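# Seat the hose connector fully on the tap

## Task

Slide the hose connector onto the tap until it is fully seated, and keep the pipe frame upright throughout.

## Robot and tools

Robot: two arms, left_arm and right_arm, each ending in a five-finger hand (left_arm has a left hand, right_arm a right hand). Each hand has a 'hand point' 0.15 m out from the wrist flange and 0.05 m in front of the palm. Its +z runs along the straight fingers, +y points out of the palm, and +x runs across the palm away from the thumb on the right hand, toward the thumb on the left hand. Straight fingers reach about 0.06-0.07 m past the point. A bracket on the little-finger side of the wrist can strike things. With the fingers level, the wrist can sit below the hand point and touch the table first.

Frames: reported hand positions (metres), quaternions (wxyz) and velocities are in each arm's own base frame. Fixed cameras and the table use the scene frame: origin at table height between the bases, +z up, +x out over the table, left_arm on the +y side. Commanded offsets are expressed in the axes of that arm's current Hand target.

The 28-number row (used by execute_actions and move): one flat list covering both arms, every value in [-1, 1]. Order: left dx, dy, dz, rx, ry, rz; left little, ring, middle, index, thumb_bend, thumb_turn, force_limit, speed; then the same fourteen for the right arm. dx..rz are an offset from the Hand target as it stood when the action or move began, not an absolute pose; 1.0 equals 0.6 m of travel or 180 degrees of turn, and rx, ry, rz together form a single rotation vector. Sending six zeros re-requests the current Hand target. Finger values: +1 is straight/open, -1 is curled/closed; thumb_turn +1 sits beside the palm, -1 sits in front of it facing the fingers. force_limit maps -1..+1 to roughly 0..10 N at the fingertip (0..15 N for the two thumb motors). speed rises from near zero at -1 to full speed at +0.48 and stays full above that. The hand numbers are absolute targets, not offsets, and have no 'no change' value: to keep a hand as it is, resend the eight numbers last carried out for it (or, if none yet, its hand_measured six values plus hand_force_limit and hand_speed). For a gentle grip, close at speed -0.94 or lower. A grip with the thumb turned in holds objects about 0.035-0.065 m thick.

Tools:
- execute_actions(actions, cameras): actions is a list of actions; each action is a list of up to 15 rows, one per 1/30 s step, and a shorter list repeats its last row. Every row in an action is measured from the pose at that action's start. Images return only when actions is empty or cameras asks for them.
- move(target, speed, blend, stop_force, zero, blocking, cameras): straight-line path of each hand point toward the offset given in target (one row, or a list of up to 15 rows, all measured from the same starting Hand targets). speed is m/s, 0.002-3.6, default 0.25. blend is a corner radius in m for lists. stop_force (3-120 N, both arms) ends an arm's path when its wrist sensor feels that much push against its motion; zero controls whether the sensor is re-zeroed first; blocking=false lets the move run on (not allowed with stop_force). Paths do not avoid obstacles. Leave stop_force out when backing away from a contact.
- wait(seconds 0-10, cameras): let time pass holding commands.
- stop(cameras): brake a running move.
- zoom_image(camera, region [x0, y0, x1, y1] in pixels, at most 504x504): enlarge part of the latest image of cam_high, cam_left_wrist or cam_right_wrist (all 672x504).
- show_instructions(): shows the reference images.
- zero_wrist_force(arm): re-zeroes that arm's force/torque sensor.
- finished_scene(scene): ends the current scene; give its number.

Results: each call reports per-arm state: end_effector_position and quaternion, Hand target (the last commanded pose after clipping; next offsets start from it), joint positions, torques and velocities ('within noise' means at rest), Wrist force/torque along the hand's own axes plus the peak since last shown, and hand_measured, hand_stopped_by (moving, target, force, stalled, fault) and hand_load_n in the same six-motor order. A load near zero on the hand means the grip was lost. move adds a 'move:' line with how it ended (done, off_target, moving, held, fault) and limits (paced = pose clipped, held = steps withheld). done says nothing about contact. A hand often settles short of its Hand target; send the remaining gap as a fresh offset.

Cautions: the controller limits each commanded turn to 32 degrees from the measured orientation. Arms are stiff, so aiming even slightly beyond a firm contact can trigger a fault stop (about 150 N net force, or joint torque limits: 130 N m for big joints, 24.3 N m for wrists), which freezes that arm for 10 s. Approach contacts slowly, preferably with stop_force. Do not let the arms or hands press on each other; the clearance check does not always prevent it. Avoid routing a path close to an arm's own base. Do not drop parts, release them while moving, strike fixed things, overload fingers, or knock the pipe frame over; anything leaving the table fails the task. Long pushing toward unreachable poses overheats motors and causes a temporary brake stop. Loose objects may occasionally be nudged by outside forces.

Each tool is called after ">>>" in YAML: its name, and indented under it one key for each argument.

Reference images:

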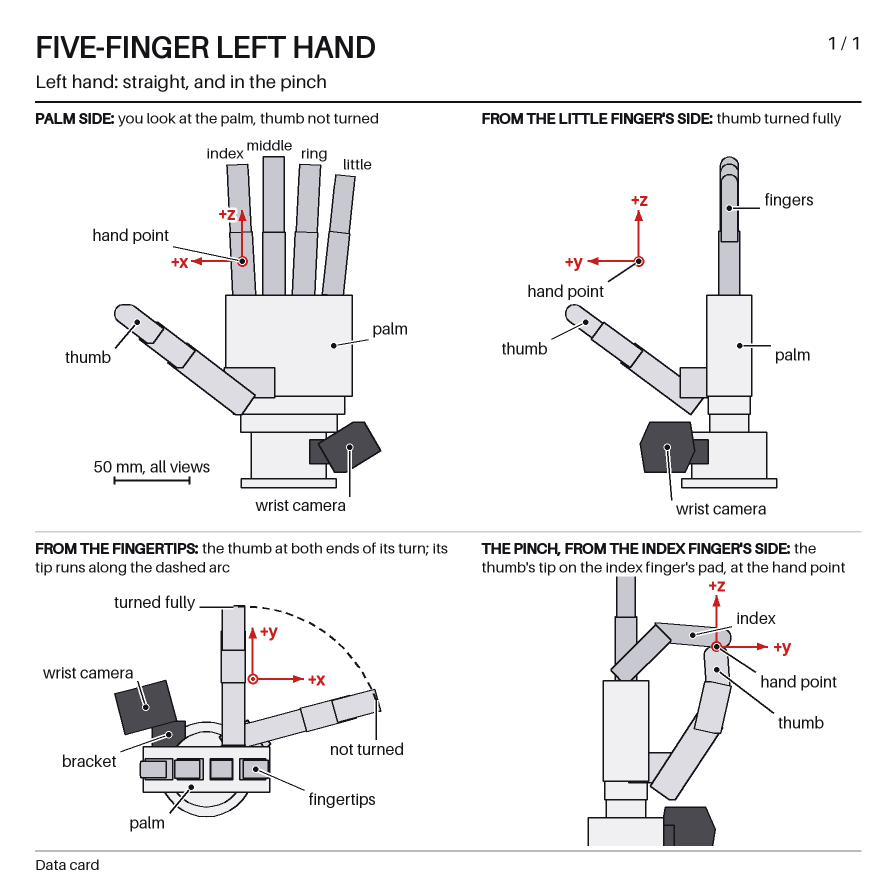

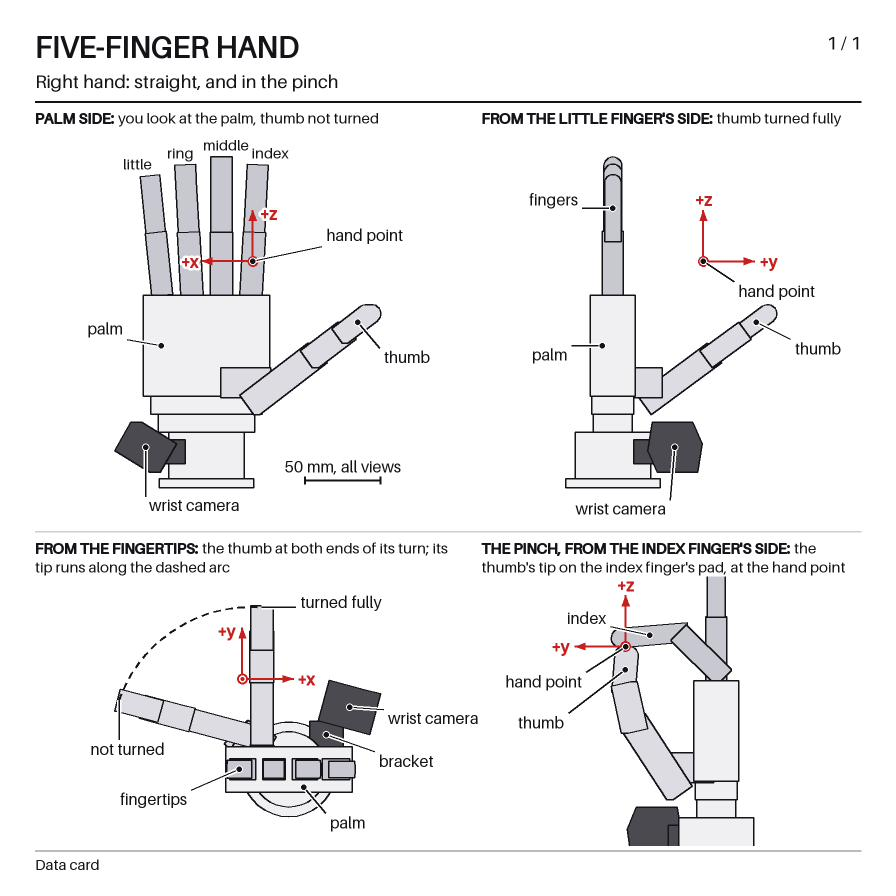

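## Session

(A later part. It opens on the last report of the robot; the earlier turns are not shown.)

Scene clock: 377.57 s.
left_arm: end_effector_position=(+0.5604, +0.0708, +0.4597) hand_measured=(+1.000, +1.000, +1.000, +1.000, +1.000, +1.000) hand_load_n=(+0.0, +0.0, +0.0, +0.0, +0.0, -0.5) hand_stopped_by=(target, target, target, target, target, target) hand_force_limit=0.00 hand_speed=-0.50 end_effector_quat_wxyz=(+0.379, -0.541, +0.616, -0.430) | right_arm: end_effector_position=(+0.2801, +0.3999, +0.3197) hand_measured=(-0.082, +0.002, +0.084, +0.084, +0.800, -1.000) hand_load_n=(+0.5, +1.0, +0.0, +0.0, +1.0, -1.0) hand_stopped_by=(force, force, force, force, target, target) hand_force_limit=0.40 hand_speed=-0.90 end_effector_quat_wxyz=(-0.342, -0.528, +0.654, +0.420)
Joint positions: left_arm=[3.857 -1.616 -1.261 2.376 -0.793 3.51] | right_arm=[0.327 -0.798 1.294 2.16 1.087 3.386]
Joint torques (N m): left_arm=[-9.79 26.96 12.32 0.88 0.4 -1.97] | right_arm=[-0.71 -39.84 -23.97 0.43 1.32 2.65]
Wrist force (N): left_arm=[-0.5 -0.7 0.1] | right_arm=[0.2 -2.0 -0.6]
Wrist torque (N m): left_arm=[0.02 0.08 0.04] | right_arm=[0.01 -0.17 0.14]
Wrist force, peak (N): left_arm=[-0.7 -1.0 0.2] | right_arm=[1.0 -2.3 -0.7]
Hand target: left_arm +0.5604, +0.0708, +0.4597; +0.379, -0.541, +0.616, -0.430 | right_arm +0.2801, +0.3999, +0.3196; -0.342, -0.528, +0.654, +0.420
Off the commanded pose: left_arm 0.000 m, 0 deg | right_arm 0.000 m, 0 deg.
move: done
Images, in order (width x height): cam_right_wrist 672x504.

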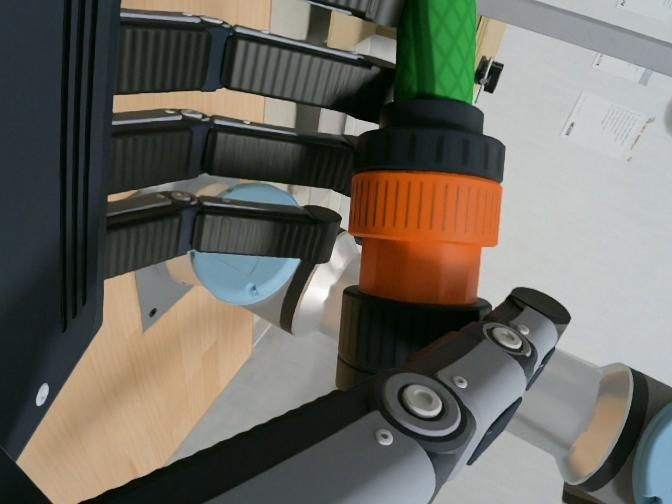

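>>> execute_actions:
  actions: []

Scene clock: 419.10 s.
left_arm: end_effector_position=(+0.5604, +0.0708, +0.4597) hand_measured=(+1.000, +1.000, +1.000, +1.000, +1.000, +1.000) hand_load_n=(+0.0, +0.0, +0.0, +0.0, +0.0, +0.0) hand_stopped_by=(target, target, target, target, target, target) hand_force_limit=0.00 hand_speed=-0.50 end_effector_quat_wxyz=(+0.379, -0.541, +0.616, -0.430) | right_arm: end_effector_position=(+0.2801, +0.3999, +0.3196) hand_measured=(-0.082, +0.002, +0.084, +0.084, +0.800, -1.000) hand_load_n=(+0.5, +1.0, +0.5, +0.0, +1.5, -1.0) hand_stopped_by=(force, force, force, force, target, target) hand_force_limit=0.40 hand_speed=-0.90 end_effector_quat_wxyz=(-0.342, -0.528, +0.654, +0.420)
Joint positions: left_arm=[3.857 -1.616 -1.261 2.376 -0.793 3.51] | right_arm=[0.326 -0.798 1.294 2.16 1.087 3.386]
Joint velocities: within noise
Joint torques (N m): left_arm=[-8.95 26.71 12.87 0.88 0.27 -1.46] | right_arm=[-4.25 -32.47 -22.23 0.5 1.26 2.28]
Wrist force (N): left_arm=[-0.5 -0.7 0.1] | right_arm=[0.8 -1.9 -0.7]
Wrist torque (N m): left_arm=[0.01 0.08 0.04] | right_arm=[0.04 -0.25 0.18]
Wrist force, peak (N): left_arm=[-0.9 -0.7 0.0] | right_arm=[1.0 -2.5 -0.4]
Hand target: left_arm +0.5604, +0.0708, +0.4597; +0.379, -0.541, +0.616, -0.430 | right_arm +0.2801, +0.3999, +0.3196; -0.342, -0.528, +0.654, +0.420
Off the commanded pose: left_arm 0.000 m, 0 deg | right_arm 0.000 m, 0 deg.

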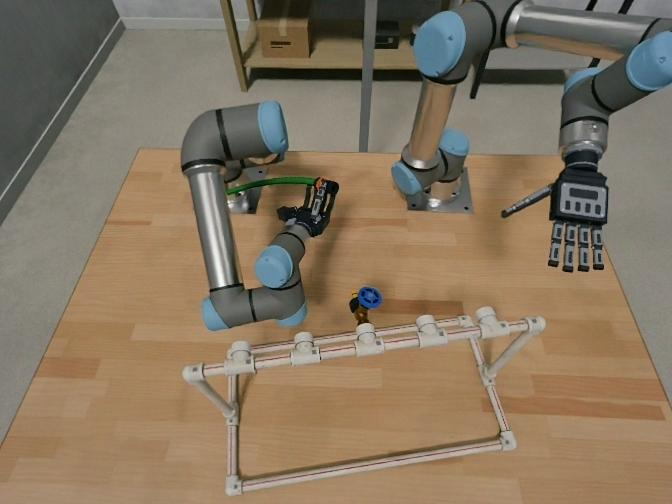

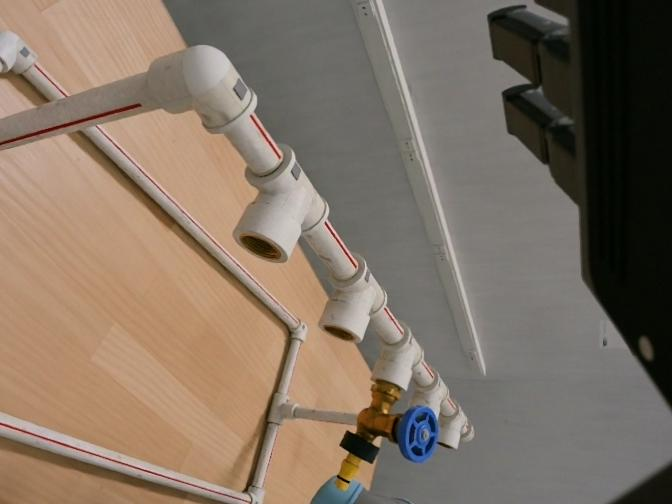

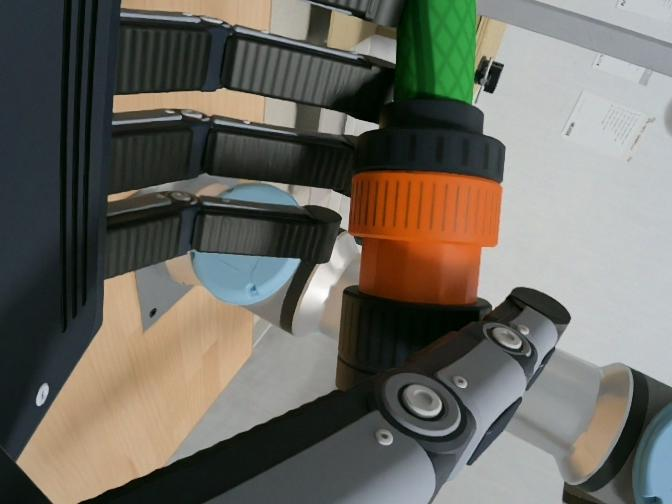

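>>> move:
  target: [0,0,0,0,0,0,1,1,1,1,1,1,0,-0.5,0,0.045,-0.02,-0.222,0,0,-0.5,-0.5,-0.4,-0.4,0.8,-1,0.4,-0.9]
  speed: 0.12
  cameras: ["cam_right_wrist"]

Scene clock: 440.57 s.
left_arm: end_effector_position=(+0.5604, +0.0708, +0.4597) hand_measured=(+1.000, +1.000, +1.000, +1.000, +1.000, +1.000) hand_load_n=(+0.0, +0.0, +0.0, +0.0, +0.0, +0.0) hand_stopped_by=(target, target, target, target, target, target) hand_force_limit=0.00 hand_speed=-0.50 end_effector_quat_wxyz=(+0.379, -0.541, +0.616, -0.430) | right_arm: end_effector_position=(+0.2799, +0.4001, +0.3492) hand_measured=(-0.082, +0.002, +0.084, +0.084, +0.800, -1.000) hand_load_n=(+0.0, +0.0, +0.0, +0.0, +0.0, +0.0) hand_stopped_by=(force, force, force, force, target, target) hand_force_limit=0.40 hand_speed=-0.90 end_effector_quat_wxyz=(+0.502, +0.379, -0.471, -0.619)
Joint positions: left_arm=[3.857 -1.616 -1.261 2.376 -0.793 3.51] | right_arm=[0.351 -0.737 1.687 2.511 1.031 2.978]
Joint torques (N m): left_arm=[-8.74 26.97 12.78 0.78 0.21 -1.18] | right_arm=[-5.22 -36.84 -20.27 -1.69 0.07 2.37]
Wrist force (N): left_arm=[-0.6 -0.6 0.2] | right_arm=[1.2 -0.5 -2.4]
Wrist torque (N m): left_arm=[0.02 0.09 0.03] | right_arm=[0.25 -0.34 0.34]
Wrist force, peak (N): left_arm=[-0.7 -0.9 0.1] | right_arm=[1.7 -0.7 -2.1]
Hand target: left_arm +0.5604, +0.0708, +0.4597; +0.379, -0.541, +0.616, -0.430 | right_arm +0.2800, +0.4001, +0.3492; +0.502, +0.379, -0.471, -0.619
Off the commanded pose: left_arm 0.000 m, 0 deg | right_arm 0.000 m, 0 deg.
move: done
Images, in order (width x height): cam_right_wrist 672x504.

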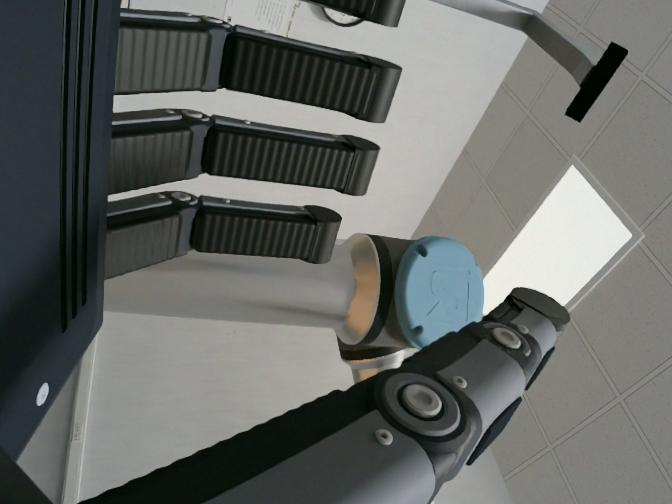

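>>> wait:
  seconds: 0
  cameras: ["cam_high"]

>>> zoom_image:
  camera: "cam_high"
  region: [140, 120, 420, 330]

Scene clock: 447.00 s.
left_arm: end_effector_position=(+0.5604, +0.0708, +0.4597) hand_measured=(+1.000, +1.000, +1.000, +1.000, +1.000, +1.000) hand_load_n=(+0.0, +0.0, +0.0, +0.0, +0.0, +0.0) hand_stopped_by=(target, target, target, target, target, target) hand_force_limit=0.00 hand_speed=-0.50 end_effector_quat_wxyz=(+0.379, -0.541, +0.616, -0.430) | right_arm: end_effector_position=(+0.2800, +0.4001, +0.3492) hand_measured=(-0.082, +0.002, +0.084, +0.084, +0.800, -1.000) hand_load_n=(+0.0, +0.0, +0.0, +0.0, +0.0, +0.0) hand_stopped_by=(force, force, force, force, target, target) hand_force_limit=0.40 hand_speed=-0.90 end_effector_quat_wxyz=(+0.502, +0.379, -0.471, -0.619)
Joint positions: left_arm=[3.857 -1.616 -1.261 2.376 -0.793 3.51] | right_arm=[0.351 -0.738 1.687 2.511 1.031 2.978]
Joint torques (N m): left_arm=[-8.4 27.67 13.35 0.75 -0.03 -1.12] | right_arm=[-7.36 -49.54 -20.19 1.66 -1.12 -1.8]
Wrist force (N): left_arm=[-0.5 -0.7 0.3] | right_arm=[1.3 -0.9 -2.0]
Wrist torque (N m): left_arm=[0.01 0.08 0.04] | right_arm=[0.17 -0.37 0.33]
Wrist force, peak (N): left_arm=[-0.7 -0.9 0.3] | right_arm=[1.5 -1.0 -2.2]
Hand target: left_arm +0.5604, +0.0708, +0.4597; +0.379, -0.541, +0.616, -0.430 | right_arm +0.2800, +0.4001, +0.3492; +0.502, +0.379, -0.471, -0.619
Off the commanded pose: left_arm 0.000 m, 0 deg | right_arm 0.000 m, 0 deg.
Images, in order (width x height): cam_high 672x504.

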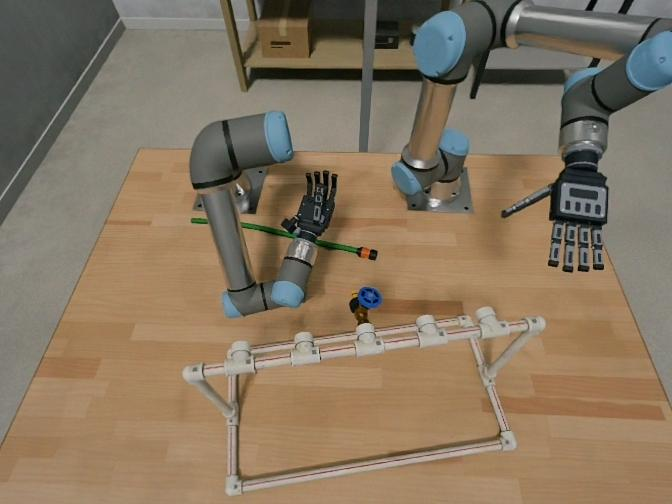

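Scaled by 1.800 from the camera's 672x504 image, which has a finer 960x720 frame.

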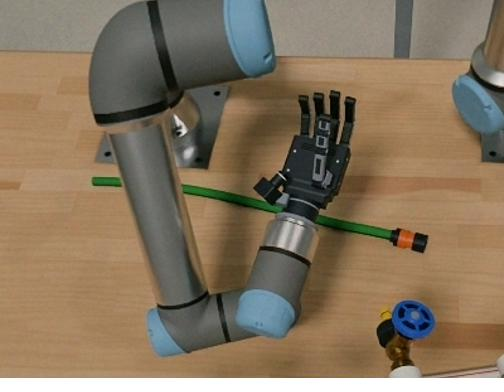

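>>> move:
  target: [-0.481,0.102,-0.281,0,0,0,1,1,1,1,1,1,0,-0.5,-0.193,-0.291,0.245,0.587,0,0,1,1,1,1,1,-1,0.4,0.2]
  speed: 0.3
  cameras: ["cam_high", "cam_right_wrist"]

Scene clock: 561.00 s.
left_arm: end_effector_position=(+0.4195, +0.3800, +0.4601) hand_measured=(+1.000, +1.000, +1.000, +1.000, +1.000, +1.000) hand_load_n=(+0.0, +0.0, +0.0, -0.5, +0.0, +0.0) hand_stopped_by=(target, target, target, target, target, target) hand_force_limit=0.00 hand_speed=-0.50 end_effector_quat_wxyz=(+0.379, -0.541, +0.616, -0.430) | right_arm: end_effector_position=(+0.1198, +0.5523, +0.2201) hand_measured=(+1.000, +1.000, +1.000, +1.000, +1.000, -1.000) hand_load_n=(+0.0, +0.0, +0.0, +0.0, +0.0, +0.0) hand_stopped_by=(target, target, target, target, target, target) hand_force_limit=0.40 hand_speed=0.20 end_effector_quat_wxyz=(-0.001, -0.629, +0.777, -0.002)
Joint positions: left_arm=[4.542 -2.008 -0.964 1.516 -0.352 4.59] | right_arm=[0.996 -0.992 1.115 1.45 1.573 4.348]
Joint torques (N m): left_arm=[-7.8 37.15 12.59 -1.91 0.65 -1.21] | right_arm=[5.82 -35.95 -5.44 3.09 0.92 -0.66]
Wrist force (N): left_arm=[-0.4 -0.5 -0.2] | right_arm=[0.5 0.1 0.7]
Wrist torque (N m): left_arm=[0.09 0.07 0.10] | right_arm=[-0.07 -0.03 0.18]
Wrist force, peak (N): left_arm=[-1.3 -0.5 -0.7] | right_arm=[1.5 -0.6 -2.4]
Hand target: left_arm +0.4195, +0.3800, +0.4601; +0.379, -0.541, +0.616, -0.430 | right_arm +0.1198, +0.5523, +0.2201; -0.001, -0.629, +0.778, -0.002
Off the commanded pose: left_arm 0.000 m, 0 deg | right_arm 0.000 m, 0 deg.
move: done
Images, in order (width x height): cam_high 672x504, cam_right_wrist 672x504.

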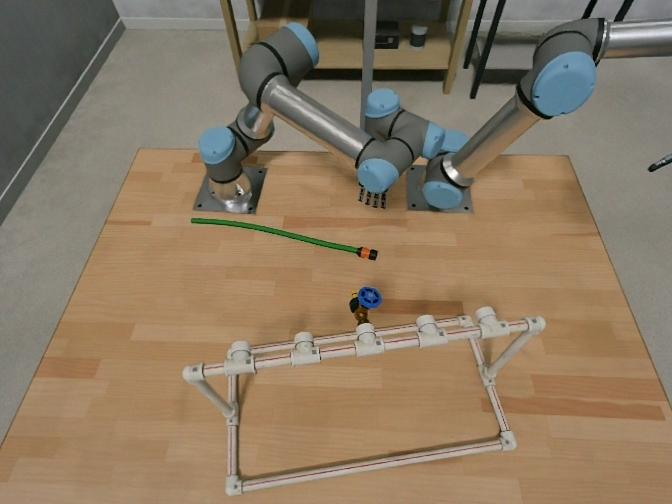

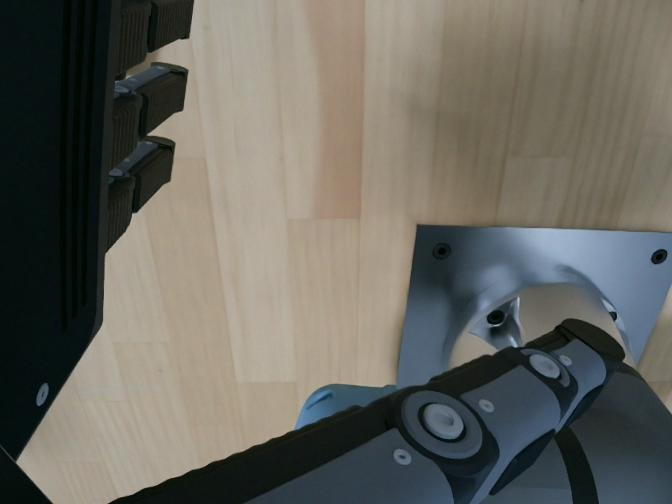

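>>> move:
  target:
    - [0,0,0,0,0,0,1,1,1,1,1,1,0,-0.5,0,0.033,0.1,0,0,0,1,1,1,1,1,-1,0.4,0.2]
    - [0,0,0,0,0,0,1,1,1,1,1,1,0,-0.5,0,0.033,0.225,0,0,0,1,1,1,1,1,-1,0.4,0.2]
  speed: 0.15
  blend: 0.03
  cameras: ["cam_high"]

>>> zoom_image:
  camera: "cam_high"
  region: [300, 160, 440, 300]

Scene clock: 583.83 s.
left_arm: end_effector_position=(+0.4195, +0.3800, +0.4601) hand_measured=(+1.000, +1.000, +1.000, +1.000, +1.000, +1.000) hand_load_n=(+0.0, +0.0, +0.0, +0.0, +0.0, +0.0) hand_stopped_by=(target, target, target, target, target, target) hand_force_limit=0.00 hand_speed=-0.50 end_effector_quat_wxyz=(+0.379, -0.541, +0.616, -0.430) | right_arm: end_effector_position=(+0.1005, +0.5559, +0.0850) hand_measured=(+1.000, +1.000, +1.000, +1.000, +1.000, -1.000) hand_load_n=(+0.0, +0.0, +0.0, +0.0, +0.0, -0.5) hand_stopped_by=(target, target, target, target, target, target) hand_force_limit=0.40 hand_speed=0.20 end_effector_quat_wxyz=(-0.001, -0.629, +0.778, -0.002)
Joint positions: left_arm=[4.542 -2.008 -0.964 1.516 -0.352 4.59] | right_arm=[1.031 -0.906 1.332 1.148 1.573 4.383]
Joint torques (N m): left_arm=[-9.59 34.37 11.81 -1.37 0.52 -1.01] | right_arm=[-6.33 -50.51 -22.86 2.14 -1.9 -2.8]
Wrist force (N): left_arm=[-0.3 -0.6 -0.1] | right_arm=[0.7 0.1 0.4]
Wrist torque (N m): left_arm=[0.07 0.06 0.11] | right_arm=[-0.03 -0.04 0.15]
Wrist force, peak (N): left_arm=[-0.7 -0.9 -0.2] | right_arm=[0.4 0.3 1.9]
Hand target: left_arm +0.4195, +0.3800, +0.4601; +0.379, -0.541, +0.616, -0.430 | right_arm +0.1005, +0.5559, +0.0850; -0.001, -0.629, +0.778, -0.002
Off the commanded pose: left_arm 0.000 m, 0 deg | right_arm 0.000 m, 0 deg.
move: done
Images, in order (width x height): cam_high 672x504.

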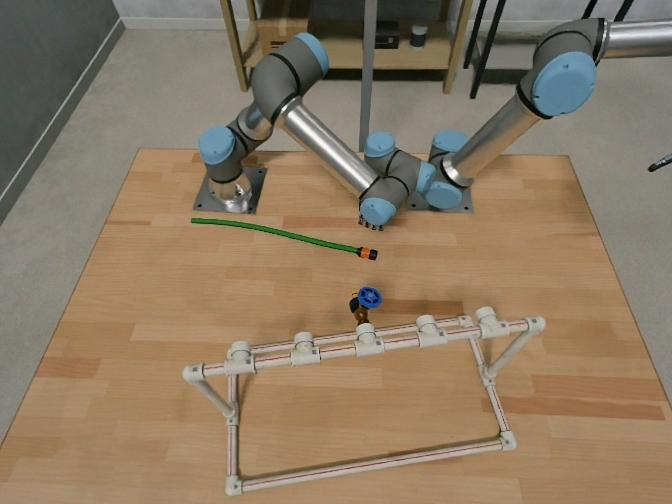

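Scaled by 3.600 from the camera's 672x504 image, which has a finer 960x720 frame.

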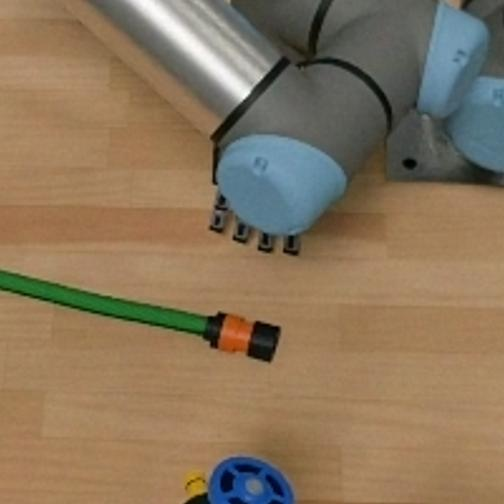

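>>> move:
  target:
    - [0,0,0,0,0,0,1,1,1,1,1,1,0,-0.5,0.037,-0.08,0,0,0,0,1,1,1,1,1,-1,0.4,0.2]
    - [0,0,0,0,0,0,1,1,1,1,1,1,0,-0.5,-0.02,-0.31,0,0,0,0,1,1,1,1,1,-1,0.4,0.2]
  speed: [0.15,0.08]
  blend: 0.03
  cameras: ["cam_high"]

>>> zoom_image:
  camera: "cam_high"
  region: [180, 160, 440, 350]

Scene clock: 600.70 s.
left_arm: end_effector_position=(+0.4195, +0.3800, +0.4601) hand_measured=(+1.000, +1.000, +1.000, +1.000, +1.000, +1.000) hand_load_n=(+0.0, -0.5, +0.0, +0.0, +0.0, +0.0) hand_stopped_by=(target, target, target, target, target, target) hand_force_limit=0.00 hand_speed=-0.50 end_effector_quat_wxyz=(+0.379, -0.541, +0.616, -0.430) | right_arm: end_effector_position=(+0.2849, +0.5287, +0.0852) hand_measured=(+1.000, +1.000, +1.000, +1.000, +1.000, -1.000) hand_load_n=(+0.0, +0.0, -0.5, +0.0, +0.0, +0.0) hand_stopped_by=(target, target, target, target, target, target) hand_force_limit=0.40 hand_speed=0.20 end_effector_quat_wxyz=(-0.001, -0.629, +0.778, -0.002)
Joint positions: left_arm=[4.542 -2.008 -0.964 1.516 -0.352 4.59] | right_arm=[0.738 -0.772 1.092 1.252 1.574 4.09]
Joint torques (N m): left_arm=[-10.12 40.8 10.25 -1.05 0.5 -2.1] | right_arm=[4.94 -59.13 -7.52 0.23 1.63 2.41]
Wrist force (N): left_arm=[-0.3 -0.7 -0.3] | right_arm=[1.1 0.5 0.8]
Wrist torque (N m): left_arm=[0.08 0.04 0.12] | right_arm=[-0.03 -0.12 0.17]
Wrist force, peak (N): left_arm=[-0.5 -1.0 -0.1] | right_arm=[-0.1 1.5 0.6]
Hand target: left_arm +0.4195, +0.3800, +0.4601; +0.379, -0.541, +0.616, -0.430 | right_arm +0.2849, +0.5288, +0.0853; -0.001, -0.629, +0.778, -0.002
Off the commanded pose: left_arm 0.000 m, 0 deg | right_arm 0.000 m, 0 deg.
move: done; blend cut to 0.0264 m at target 1
Images, in order (width x height): cam_high 672x504.

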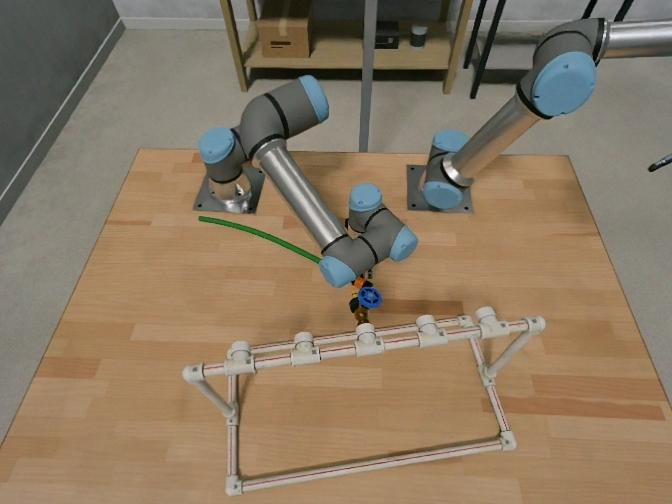

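Scaled by 1.938 from the camera's 672x504 image, which has a finer 960x720 frame.

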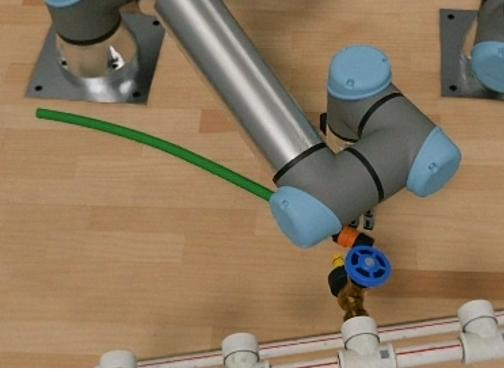

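>>> move:
  target:
    - [0,0,0,0,0,0,1,1,1,1,1,1,0,-0.5,0,0.03,-0.17,0,0,0,1,1,1,1,1,-1,0.4,0.2]
    - [0,0,0,0,0,0,1,1,1,1,1,1,0,-0.5,0.015,-0.08,-0.208,0.36,0.0175,0.0305,1,1,1,1,1,-1,0.4,0.2]
  speed: [0.2,0.25]
  blend: 0.04
  cameras: ["cam_high","cam_right_wrist"]

Scene clock: 618.00 s.
left_arm: end_effector_position=(+0.4195, +0.3800, +0.4601) hand_measured=(+1.000, +1.000, +1.000, +1.000, +1.000, +1.000) hand_load_n=(+0.0, +0.0, +0.0, +0.0, +0.0, -0.5) hand_stopped_by=(target, target, target, target, target, target) hand_force_limit=0.00 hand_speed=-0.50 end_effector_quat_wxyz=(+0.379, -0.541, +0.616, -0.430) | right_arm: end_effector_position=(+0.3298, +0.5104, +0.2100) hand_measured=(+1.000, +1.000, +1.000, +1.000, +1.000, -1.000) hand_load_n=(+0.0, +0.0, +0.0, +0.0, +0.0, +0.0) hand_stopped_by=(target, target, target, target, target, target) hand_force_limit=0.40 hand_speed=0.20 end_effector_quat_wxyz=(+0.316, -0.495, +0.683, -0.434)
Joint positions: left_arm=[4.542 -2.008 -0.964 1.516 -0.352 4.59] | right_arm=[1.097 -0.922 1.175 0.989 2.678 4.35]
Joint torques (N m): left_arm=[-8.95 41.7 10.97 -1.04 0.56 -2.22] | right_arm=[-5.66 -54.69 -26.07 3.26 2.52 2.16]
Wrist force (N): left_arm=[-0.4 -0.7 -0.2] | right_arm=[1.0 1.5 0.2]
Wrist torque (N m): left_arm=[0.08 0.07 0.10] | right_arm=[0.19 -0.17 0.10]
Wrist force, peak (N): left_arm=[-0.6 -1.0 0.2] | right_arm=[1.0 -0.2 2.2]
Hand target: left_arm +0.4195, +0.3800, +0.4601; +0.379, -0.541, +0.616, -0.430 | right_arm +0.3299, +0.5104, +0.2102; +0.316, -0.495, +0.683, -0.434
Off the commanded pose: left_arm 0.000 m, 0 deg | right_arm 0.000 m, 0 deg.
move: done
Images, in order (width x height): cam_high 672x504, cam_right_wrist 672x504.

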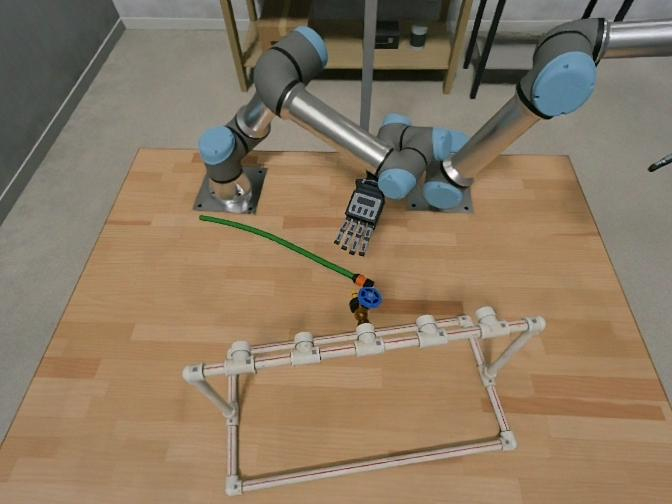

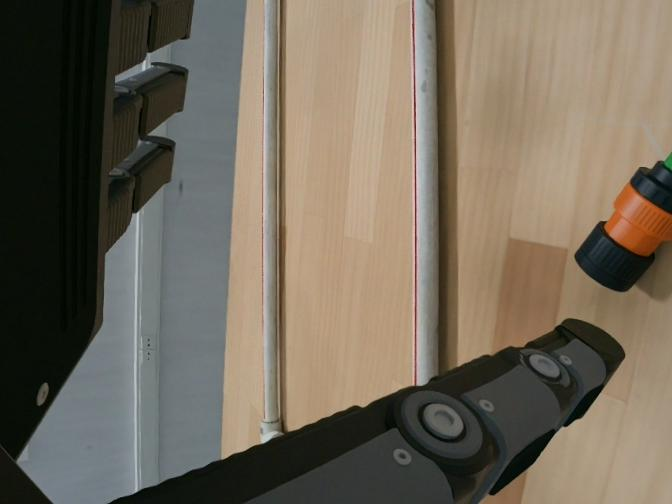

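>>> move:
  target: [0,0,0,0,0,0,1,1,1,1,1,1,0,-0.5,-0.0074,0.161,0.09,0,0,0,0.4,0.4,0.4,0.4,0.5,-1,0.4,0.2]
  speed: 0.2

>>> move:
  target: [0,0,0,0,0,0,1,1,1,1,1,1,0,-0.5,-0.0051,0.1126,0.063,0,0,0,0.4,0.4,0.4,0.4,0.5,-1,0.4,0.2]
  speed: 0.08
  stop_force: 10
  cameras: ["cam_high","cam_right_wrist"]

Scene clock: 642.70 s.
left_arm: end_effector_position=(+0.4195, +0.3800, +0.4601) hand_measured=(+1.000, +1.000, +1.000, +1.000, +1.000, +1.000) hand_load_n=(+0.0, -0.5, +0.0, +0.0, +0.0, +0.0) hand_stopped_by=(target, target, target, target, target, target) hand_force_limit=0.00 hand_speed=-0.50 end_effector_quat_wxyz=(+0.379, -0.541, +0.616, -0.430) | right_arm: end_effector_position=(+0.3389, +0.5122, +0.0998) hand_measured=(+0.400, +0.400, +0.400, +0.400, +0.500, -1.000) hand_load_n=(+0.0, +0.0, +0.0, +0.0, +0.0, +0.0) hand_stopped_by=(target, target, target, target, target, target) hand_force_limit=0.40 hand_speed=0.20 end_effector_quat_wxyz=(+0.316, -0.495, +0.683, -0.434)
Joint positions: left_arm=[4.542 -2.008 -0.964 1.516 -0.352 4.59] | right_arm=[1.083 -0.818 1.29 0.747 2.674 4.323]
Joint torques (N m): left_arm=[-8.96 40.65 10.37 -0.99 0.58 -2.19] | right_arm=[5.45 -47.83 -25.87 1.05 0.75 2.5]
Wrist force (N): left_arm=[-0.3 -0.6 0.0] | right_arm=[1.1 1.4 0.4]
Wrist torque (N m): left_arm=[0.07 0.06 0.12] | right_arm=[0.16 -0.17 0.11]
Wrist force, peak (N): left_arm=[-0.5 -1.0 -0.1] | right_arm=[0.9 3.1 1.5]
Hand target: left_arm +0.4195, +0.3800, +0.4601; +0.379, -0.541, +0.616, -0.430 | right_arm +0.3389, +0.5123, +0.0998; +0.316, -0.495, +0.683, -0.434
Off the commanded pose: left_arm 0.000 m, 0 deg | right_arm 0.000 m, 0 deg.
move: done

Scene clock: 644.87 s.
left_arm: end_effector_position=(+0.4195, +0.3800, +0.4601) hand_measured=(+1.000, +1.000, +1.000, +1.000, +1.000, +1.000) hand_load_n=(+0.0, +0.0, +0.0, +0.0, +0.0, +0.0) hand_stopped_by=(target, target, target, target, target, target) hand_force_limit=0.00 hand_speed=-0.50 end_effector_quat_wxyz=(+0.379, -0.541, +0.616, -0.430) | right_arm: end_effector_position=(+0.3453, +0.5135, +0.0226) hand_measured=(+0.400, +0.400, +0.400, +0.400, +0.500, -1.000) hand_load_n=(+0.0, +0.0, +0.0, +0.0, +0.0, +0.0) hand_stopped_by=(target, target, target, target, target, target) hand_force_limit=0.40 hand_speed=0.20 end_effector_quat_wxyz=(+0.316, -0.495, +0.683, -0.434)
Joint positions: left_arm=[4.542 -2.008 -0.964 1.516 -0.352 4.59] | right_arm=[1.074 -0.719 1.325 0.595 2.67 4.304]
Joint torques (N m): left_arm=[-9.1 41.5 10.32 -1.06 0.46 -2.1] | right_arm=[6.86 -57.16 -24.19 2.1 1.94 2.26]
Wrist force (N): left_arm=[-0.7 -0.6 -0.4] | right_arm=[0.7 1.7 0.5]
Wrist torque (N m): left_arm=[0.09 0.10 0.09] | right_arm=[0.19 -0.12 0.08]
Wrist force, peak (N): left_arm=[-0.7 -0.7 -0.3] | right_arm=[1.1 2.4 0.9]
Hand target: left_arm +0.4195, +0.3800, +0.4601; +0.379, -0.541, +0.616, -0.430 | right_arm +0.3453, +0.5135, +0.0226; +0.316, -0.495, +0.683, -0.434
Off the commanded pose: left_arm 0.000 m, 0 deg | right_arm 0.000 m, 0 deg.
move: done
Images, in order (width x height): cam_high 672x504, cam_right_wrist 672x504.

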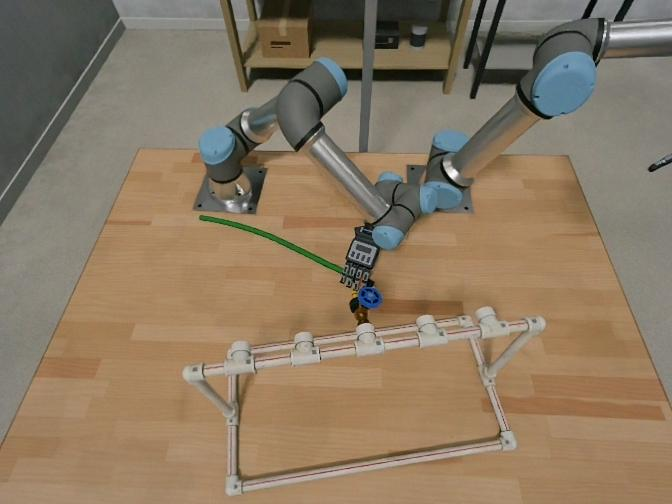

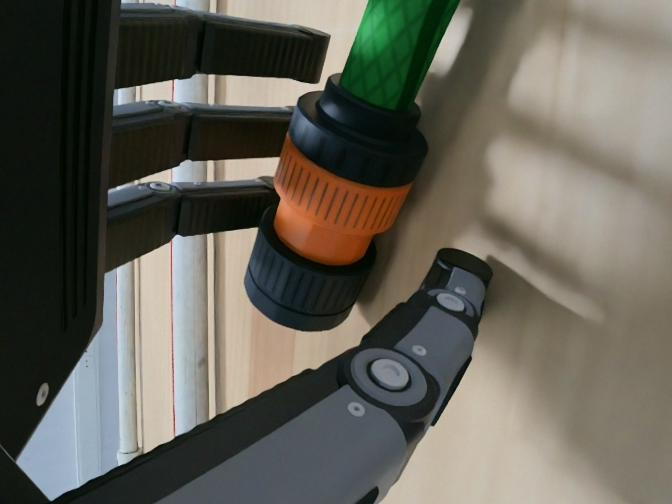

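>>> move:
  target: [0,0,0,0,0,0,1,1,1,1,1,1,0,-0.5,0,0,0,0,0,0,-0.4,-0.4,-0.3,-0.3,-0.2,-1,-0.2,-0.85]

>>> move:
  target: [0,0,0,0,0,0,1,1,1,1,1,1,0,-0.5,0,0,0,0,0,0,-0.5,-0.5,-0.4,-0.4,-0.3,-1,0.4,-0.85]
  cameras: ["cam_right_wrist"]

Scene clock: 654.00 s.
left_arm: end_effector_position=(+0.4195, +0.3800, +0.4601) hand_measured=(+1.000, +1.000, +1.000, +1.000, +1.000, +1.000) hand_load_n=(+0.0, +0.0, +0.0, +0.0, +0.0, -0.5) hand_stopped_by=(target, target, target, target, target, target) hand_force_limit=0.00 hand_speed=-0.50 end_effector_quat_wxyz=(+0.379, -0.541, +0.616, -0.430) | right_arm: end_effector_position=(+0.3453, +0.5135, +0.0226) hand_measured=(-0.112, +0.000, +0.096, +0.124, +0.348, -1.000) hand_load_n=(+3.5, +2.5, +2.0, +4.0, +9.5, +5.0) hand_stopped_by=(force, force, force, force, force, target) hand_force_limit=-0.20 hand_speed=-0.85 end_effector_quat_wxyz=(+0.316, -0.495, +0.683, -0.434)
Joint positions: left_arm=[4.542 -2.008 -0.964 1.516 -0.352 4.59] | right_arm=[1.074 -0.719 1.325 0.595 2.67 4.304]
Joint torques (N m): left_arm=[-8.85 40.64 10.18 -0.97 0.39 -2.06] | right_arm=[4.83 -55.91 -21.77 0.57 2.31 2.17]
Wrist force (N): left_arm=[-0.2 -0.7 -0.2] | right_arm=[1.5 -0.5 -0.8]
Wrist torque (N m): left_arm=[0.06 0.04 0.12] | right_arm=[0.07 -0.16 0.08]
Wrist force, peak (N): left_arm=[-0.6 -1.0 -0.2] | right_arm=[1.2 2.3 0.6]
Hand target: left_arm +0.4195, +0.3800, +0.4601; +0.379, -0.541, +0.616, -0.430 | right_arm +0.3453, +0.5135, +0.0226; +0.316, -0.495, +0.683, -0.434
Off the commanded pose: left_arm 0.000 m, 0 deg | right_arm 0.000 m, 0 deg.
move: done

Scene clock: 654.50 s.
left_arm: end_effector_position=(+0.4195, +0.3800, +0.4601) hand_measured=(+1.000, +1.000, +1.000, +1.000, +1.000, +1.000) hand_load_n=(+0.0, +0.0, +0.0, +0.0, +0.0, +0.0) hand_stopped_by=(target, target, target, target, target, target) hand_force_limit=0.00 hand_speed=-0.50 end_effector_quat_wxyz=(+0.379, -0.541, +0.616, -0.430) | right_arm: end_effector_position=(+0.3453, +0.5135, +0.0226) hand_measured=(-0.152, -0.026, +0.072, +0.114, +0.348, -1.000) hand_load_n=(+7.0, +5.5, +9.0, +5.0, +18.0, +9.5) hand_stopped_by=(force, force, force, force, force, target) hand_force_limit=0.40 hand_speed=-0.85 end_effector_quat_wxyz=(+0.316, -0.495, +0.683, -0.434)
Joint positions: left_arm=[4.542 -2.008 -0.964 1.516 -0.352 4.59] | right_arm=[1.074 -0.719 1.325 0.595 2.67 4.304]
Joint torques (N m): left_arm=[-10.68 40.74 10.6 -1.06 0.5 -2.17] | right_arm=[5.37 -51.49 -20.89 0.6 -1.38 2.23]
Wrist force (N): left_arm=[-0.3 -0.7 -0.2] | right_arm=[3.1 -5.7 -4.2]
Wrist torque (N m): left_arm=[0.07 0.05 0.11] | right_arm=[-0.06 -0.17 0.05]
Wrist force, peak (N): left_arm=[-0.6 -0.8 0.0] | right_arm=[3.6 -7.3 -2.2]
Hand target: left_arm +0.4195, +0.3800, +0.4601; +0.379, -0.541, +0.616, -0.430 | right_arm +0.3453, +0.5135, +0.0226; +0.316, -0.495, +0.683, -0.434
Off the commanded pose: left_arm 0.000 m, 0 deg | right_arm 0.000 m, 0 deg.
move: done
Images, in order (width x height): cam_right_wrist 672x504.

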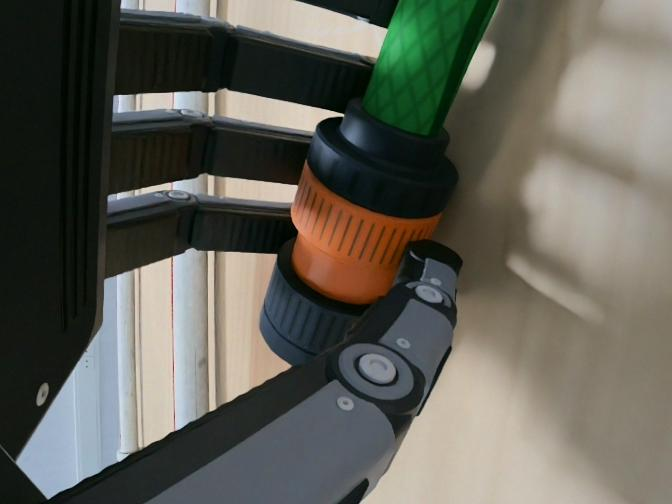

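>>> move:
  target:
    - [0,0,0,0,0,0,1,1,1,1,1,1,0,-0.5,0,-0.227,-0.106,0,0,0,-0.5,-0.5,-0.4,-0.4,-0.3,-1,0.4,-0.85]
    - [0,0,0,0,0,0,1,1,1,1,1,1,0,-0.5,0.0757,-0.394,-0.143,-0.472,0,0,-0.5,-0.5,-0.4,-0.4,-0.3,-1,0.4,-0.85]
  speed: 0.2
  blend: 0.04
  cameras: ["cam_high","cam_right_wrist"]

Scene clock: 683.13 s.
left_arm: end_effector_position=(+0.4195, +0.3800, +0.4601) hand_measured=(+1.000, +1.000, +1.000, +1.000, +1.000, +1.000) hand_load_n=(+0.0, +0.0, +0.0, +0.0, +0.0, +0.0) hand_stopped_by=(target, target, target, target, target, target) hand_force_limit=0.00 hand_speed=-0.50 end_effector_quat_wxyz=(+0.379, -0.541, +0.616, -0.430) | right_arm: end_effector_position=(+0.3524, +0.4631, +0.2730) hand_measured=(-0.152, -0.026, +0.072, +0.114, +0.350, -1.000) hand_load_n=(+7.5, +5.0, +8.5, +4.0, +20.0, +9.0) hand_stopped_by=(force, force, force, force, force, target) hand_force_limit=0.40 hand_speed=-0.85 end_effector_quat_wxyz=(-0.101, -0.579, +0.797, +0.141)
Joint positions: left_arm=[4.542 -2.008 -0.964 1.516 -0.352 4.59] | right_arm=[0.466 -0.766 0.752 1.837 1.327 3.891]
Joint torques (N m): left_arm=[-9.05 40.89 10.47 -1.07 0.59 -2.09] | right_arm=[3.8 -59.32 -5.33 2.28 -0.34 2.08]
Wrist force (N): left_arm=[-0.4 -0.8 -0.2] | right_arm=[1.1 -0.9 0.9]
Wrist torque (N m): left_arm=[0.05 0.06 0.12] | right_arm=[-0.07 -0.30 0.15]
Wrist force, peak (N): left_arm=[-0.5 -1.0 -0.2] | right_arm=[3.5 -6.3 -4.0]
Hand target: left_arm +0.4195, +0.3800, +0.4601; +0.379, -0.541, +0.616, -0.430 | right_arm +0.3523, +0.4631, +0.2730; -0.101, -0.579, +0.797, +0.141
Off the commanded pose: left_arm 0.000 m, 0 deg | right_arm 0.000 m, 0 deg.
move: done
Images, in order (width x height): cam_high 672x504, cam_right_wrist 672x504.

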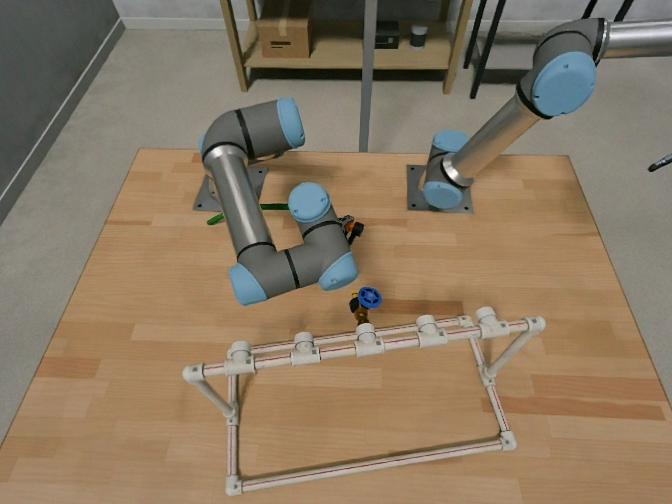

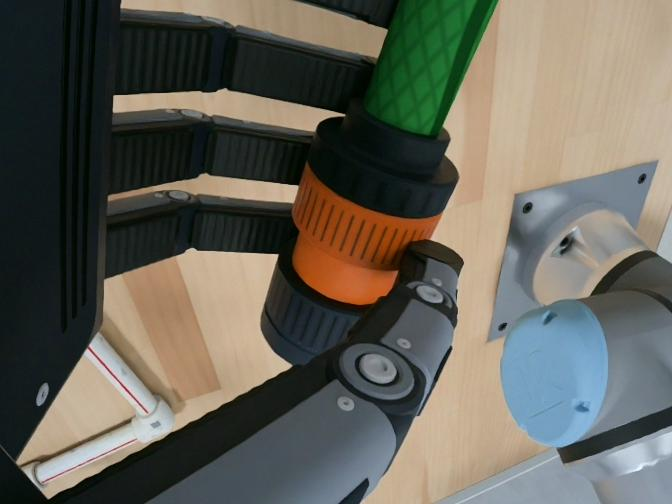

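>>> move:
  target: [0,0,0,0,0,0,1,1,1,1,1,1,0,-0.5,0.137,0.115,-0.0775,-0.4556,0,0,-0.5,-0.5,-0.4,-0.4,-0.3,-1,0.4,-0.85]
  speed: 0.2
  cameras: ["cam_right_wrist"]

Scene clock: 695.53 s.
left_arm: end_effector_position=(+0.4195, +0.3800, +0.4601) hand_measured=(+1.000, +1.000, +1.000, +1.000, +1.000, +1.000) hand_load_n=(-0.5, +0.0, +0.0, +0.0, +0.0, +0.0) hand_stopped_by=(target, target, target, target, target, target) hand_force_limit=0.00 hand_speed=-0.50 end_effector_quat_wxyz=(+0.379, -0.541, +0.616, -0.430) | right_arm: end_effector_position=(+0.2802, +0.4000, +0.3403) hand_measured=(-0.152, -0.026, +0.072, +0.114, +0.350, -1.000) hand_load_n=(+5.0, +4.0, +9.0, +5.0, +20.0, +10.5) hand_stopped_by=(force, force, force, force, force, target) hand_force_limit=0.40 hand_speed=-0.85 end_effector_quat_wxyz=(-0.456, -0.370, +0.509, +0.629)
Joint positions: left_arm=[4.542 -2.008 -0.964 1.516 -0.352 4.59] | right_arm=[0.313 -0.756 1.715 2.439 0.959 2.99]
Joint torques (N m): left_arm=[-9.27 40.98 11.59 -1.12 0.57 -2.23] | right_arm=[-5.16 -36.36 -10.82 -0.37 -1.35 1.32]
Wrist force (N): left_arm=[-0.4 -0.9 -0.1] | right_arm=[1.1 -2.3 -2.5]
Wrist torque (N m): left_arm=[0.03 0.06 0.12] | right_arm=[0.11 -0.27 0.11]
Wrist force, peak (N): left_arm=[-0.6 -0.9 -0.3] | right_arm=[1.2 -2.7 -2.2]
Hand target: left_arm +0.4195, +0.3800, +0.4601; +0.379, -0.541, +0.616, -0.430 | right_arm +0.2803, +0.4000, +0.3402; -0.456, -0.370, +0.509, +0.629
Off the commanded pose: left_arm 0.000 m, 0 deg | right_arm 0.000 m, 0 deg.
move: done
Images, in order (width x height): cam_right_wrist 672x504.

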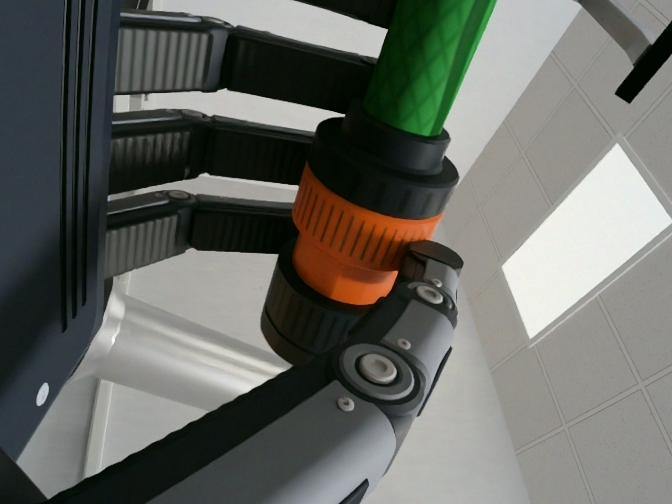

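>>> move:
  target: [0,0,0,0,0,0,1,1,1,1,1,1,0,-0.5,0,0,0,0,0,0,-0.5,-0.5,-0.4,-0.4,0.7,-1,0.4,-0.85]
  cameras: ["cam_right_wrist"]

Scene clock: 710.57 s.
left_arm: end_effector_position=(+0.4195, +0.3800, +0.4601) hand_measured=(+1.000, +1.000, +1.000, +1.000, +1.000, +1.000) hand_load_n=(+0.0, +0.0, +0.0, +0.0, +0.0, +0.0) hand_stopped_by=(target, target, target, target, target, target) hand_force_limit=0.00 hand_speed=-0.50 end_effector_quat_wxyz=(+0.379, -0.541, +0.616, -0.430) | right_arm: end_effector_position=(+0.2803, +0.4000, +0.3402) hand_measured=(-0.152, -0.026, +0.072, +0.112, +0.700, -1.000) hand_load_n=(+0.5, +0.0, +0.0, +0.0, +0.0, +0.0) hand_stopped_by=(force, force, force, force, target, target) hand_force_limit=0.40 hand_speed=-0.85 end_effector_quat_wxyz=(-0.456, -0.370, +0.509, +0.629)
Joint positions: left_arm=[4.542 -2.008 -0.964 1.516 -0.352 4.59] | right_arm=[0.312 -0.756 1.716 2.439 0.959 2.99]
Joint torques (N m): left_arm=[-9.64 41.01 10.81 -1.13 0.55 -2.06] | right_arm=[0.35 -41.48 -4.48 1.77 1.81 -1.92]
Wrist force (N): left_arm=[-0.4 -0.8 -0.2] | right_arm=[1.3 -1.3 -1.9]
Wrist torque (N m): left_arm=[0.04 0.06 0.12] | right_arm=[0.17 -0.37 0.30]
Wrist force, peak (N): left_arm=[-0.7 -1.0 -0.2] | right_arm=[1.2 -3.6 -2.2]
Hand target: left_arm +0.4195, +0.3800, +0.4601; +0.379, -0.541, +0.616, -0.430 | right_arm +0.2803, +0.4000, +0.3402; -0.456, -0.370, +0.509, +0.629
Off the commanded pose: left_arm 0.000 m, 0 deg | right_arm 0.000 m, 0 deg.
move: done
Images, in order (width x height): cam_right_wrist 672x504.

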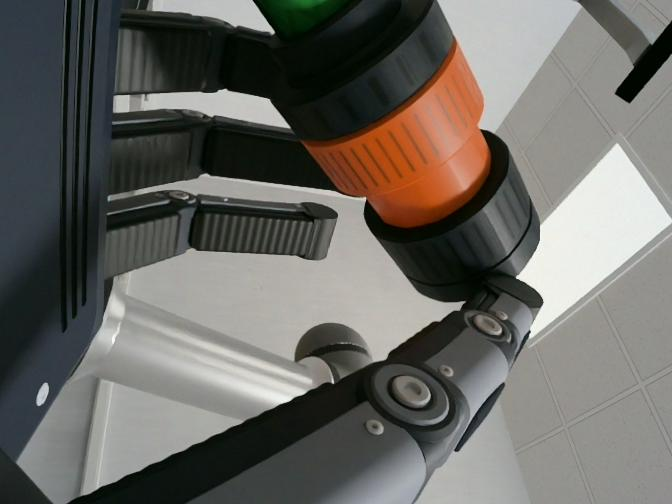

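>>> move:
  target: [0,0,0,0,0,0,1,1,1,1,1,1,0,-0.5,0,0,0,0,0,0,-0.5,-0.5,-0.4,-0.4,0.1,-1,-0.3,-0.85]
  cameras: ["cam_right_wrist"]

Scene clock: 729.27 s.
left_arm: end_effector_position=(+0.4195, +0.3800, +0.4601) hand_measured=(+1.000, +1.000, +1.000, +1.000, +1.000, +1.000) hand_load_n=(+0.0, +0.0, +0.0, +0.0, +0.0, -0.5) hand_stopped_by=(target, target, target, target, target, target) hand_force_limit=0.00 hand_speed=-0.50 end_effector_quat_wxyz=(+0.379, -0.541, +0.616, -0.430) | right_arm: end_effector_position=(+0.2803, +0.4000, +0.3402) hand_measured=(-0.152, -0.026, +0.072, +0.112, +0.518, -1.000) hand_load_n=(+2.0, +3.5, +0.0, +0.0, +5.0, +4.5) hand_stopped_by=(force, force, force, force, force, target) hand_force_limit=-0.30 hand_speed=-0.85 end_effector_quat_wxyz=(-0.456, -0.370, +0.509, +0.629)
Joint positions: left_arm=[4.542 -2.008 -0.964 1.516 -0.352 4.59] | right_arm=[0.312 -0.756 1.716 2.439 0.959 2.99]
Joint torques (N m): left_arm=[-8.88 40.61 10.52 -1.09 0.73 -2.05] | right_arm=[4.2 -48.91 -17.89 0.47 1.87 -0.45]
Wrist force (N): left_arm=[-0.4 -0.6 -0.2] | right_arm=[1.4 -1.5 -1.9]
Wrist torque (N m): left_arm=[0.07 0.06 0.11] | right_arm=[0.09 -0.40 0.28]
Wrist force, peak (N): left_arm=[-0.4 -1.0 -0.4] | right_arm=[1.2 -1.8 -2.4]
Hand target: left_arm +0.4195, +0.3800, +0.4601; +0.379, -0.541, +0.616, -0.430 | right_arm +0.2803, +0.4000, +0.3402; -0.456, -0.370, +0.509, +0.629
Off the commanded pose: left_arm 0.000 m, 0 deg | right_arm 0.000 m, 0 deg.
move: done
Images, in order (width x height): cam_right_wrist 672x504.

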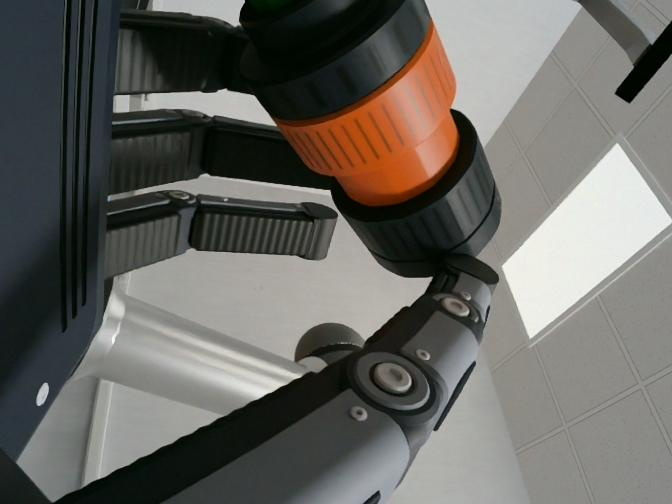

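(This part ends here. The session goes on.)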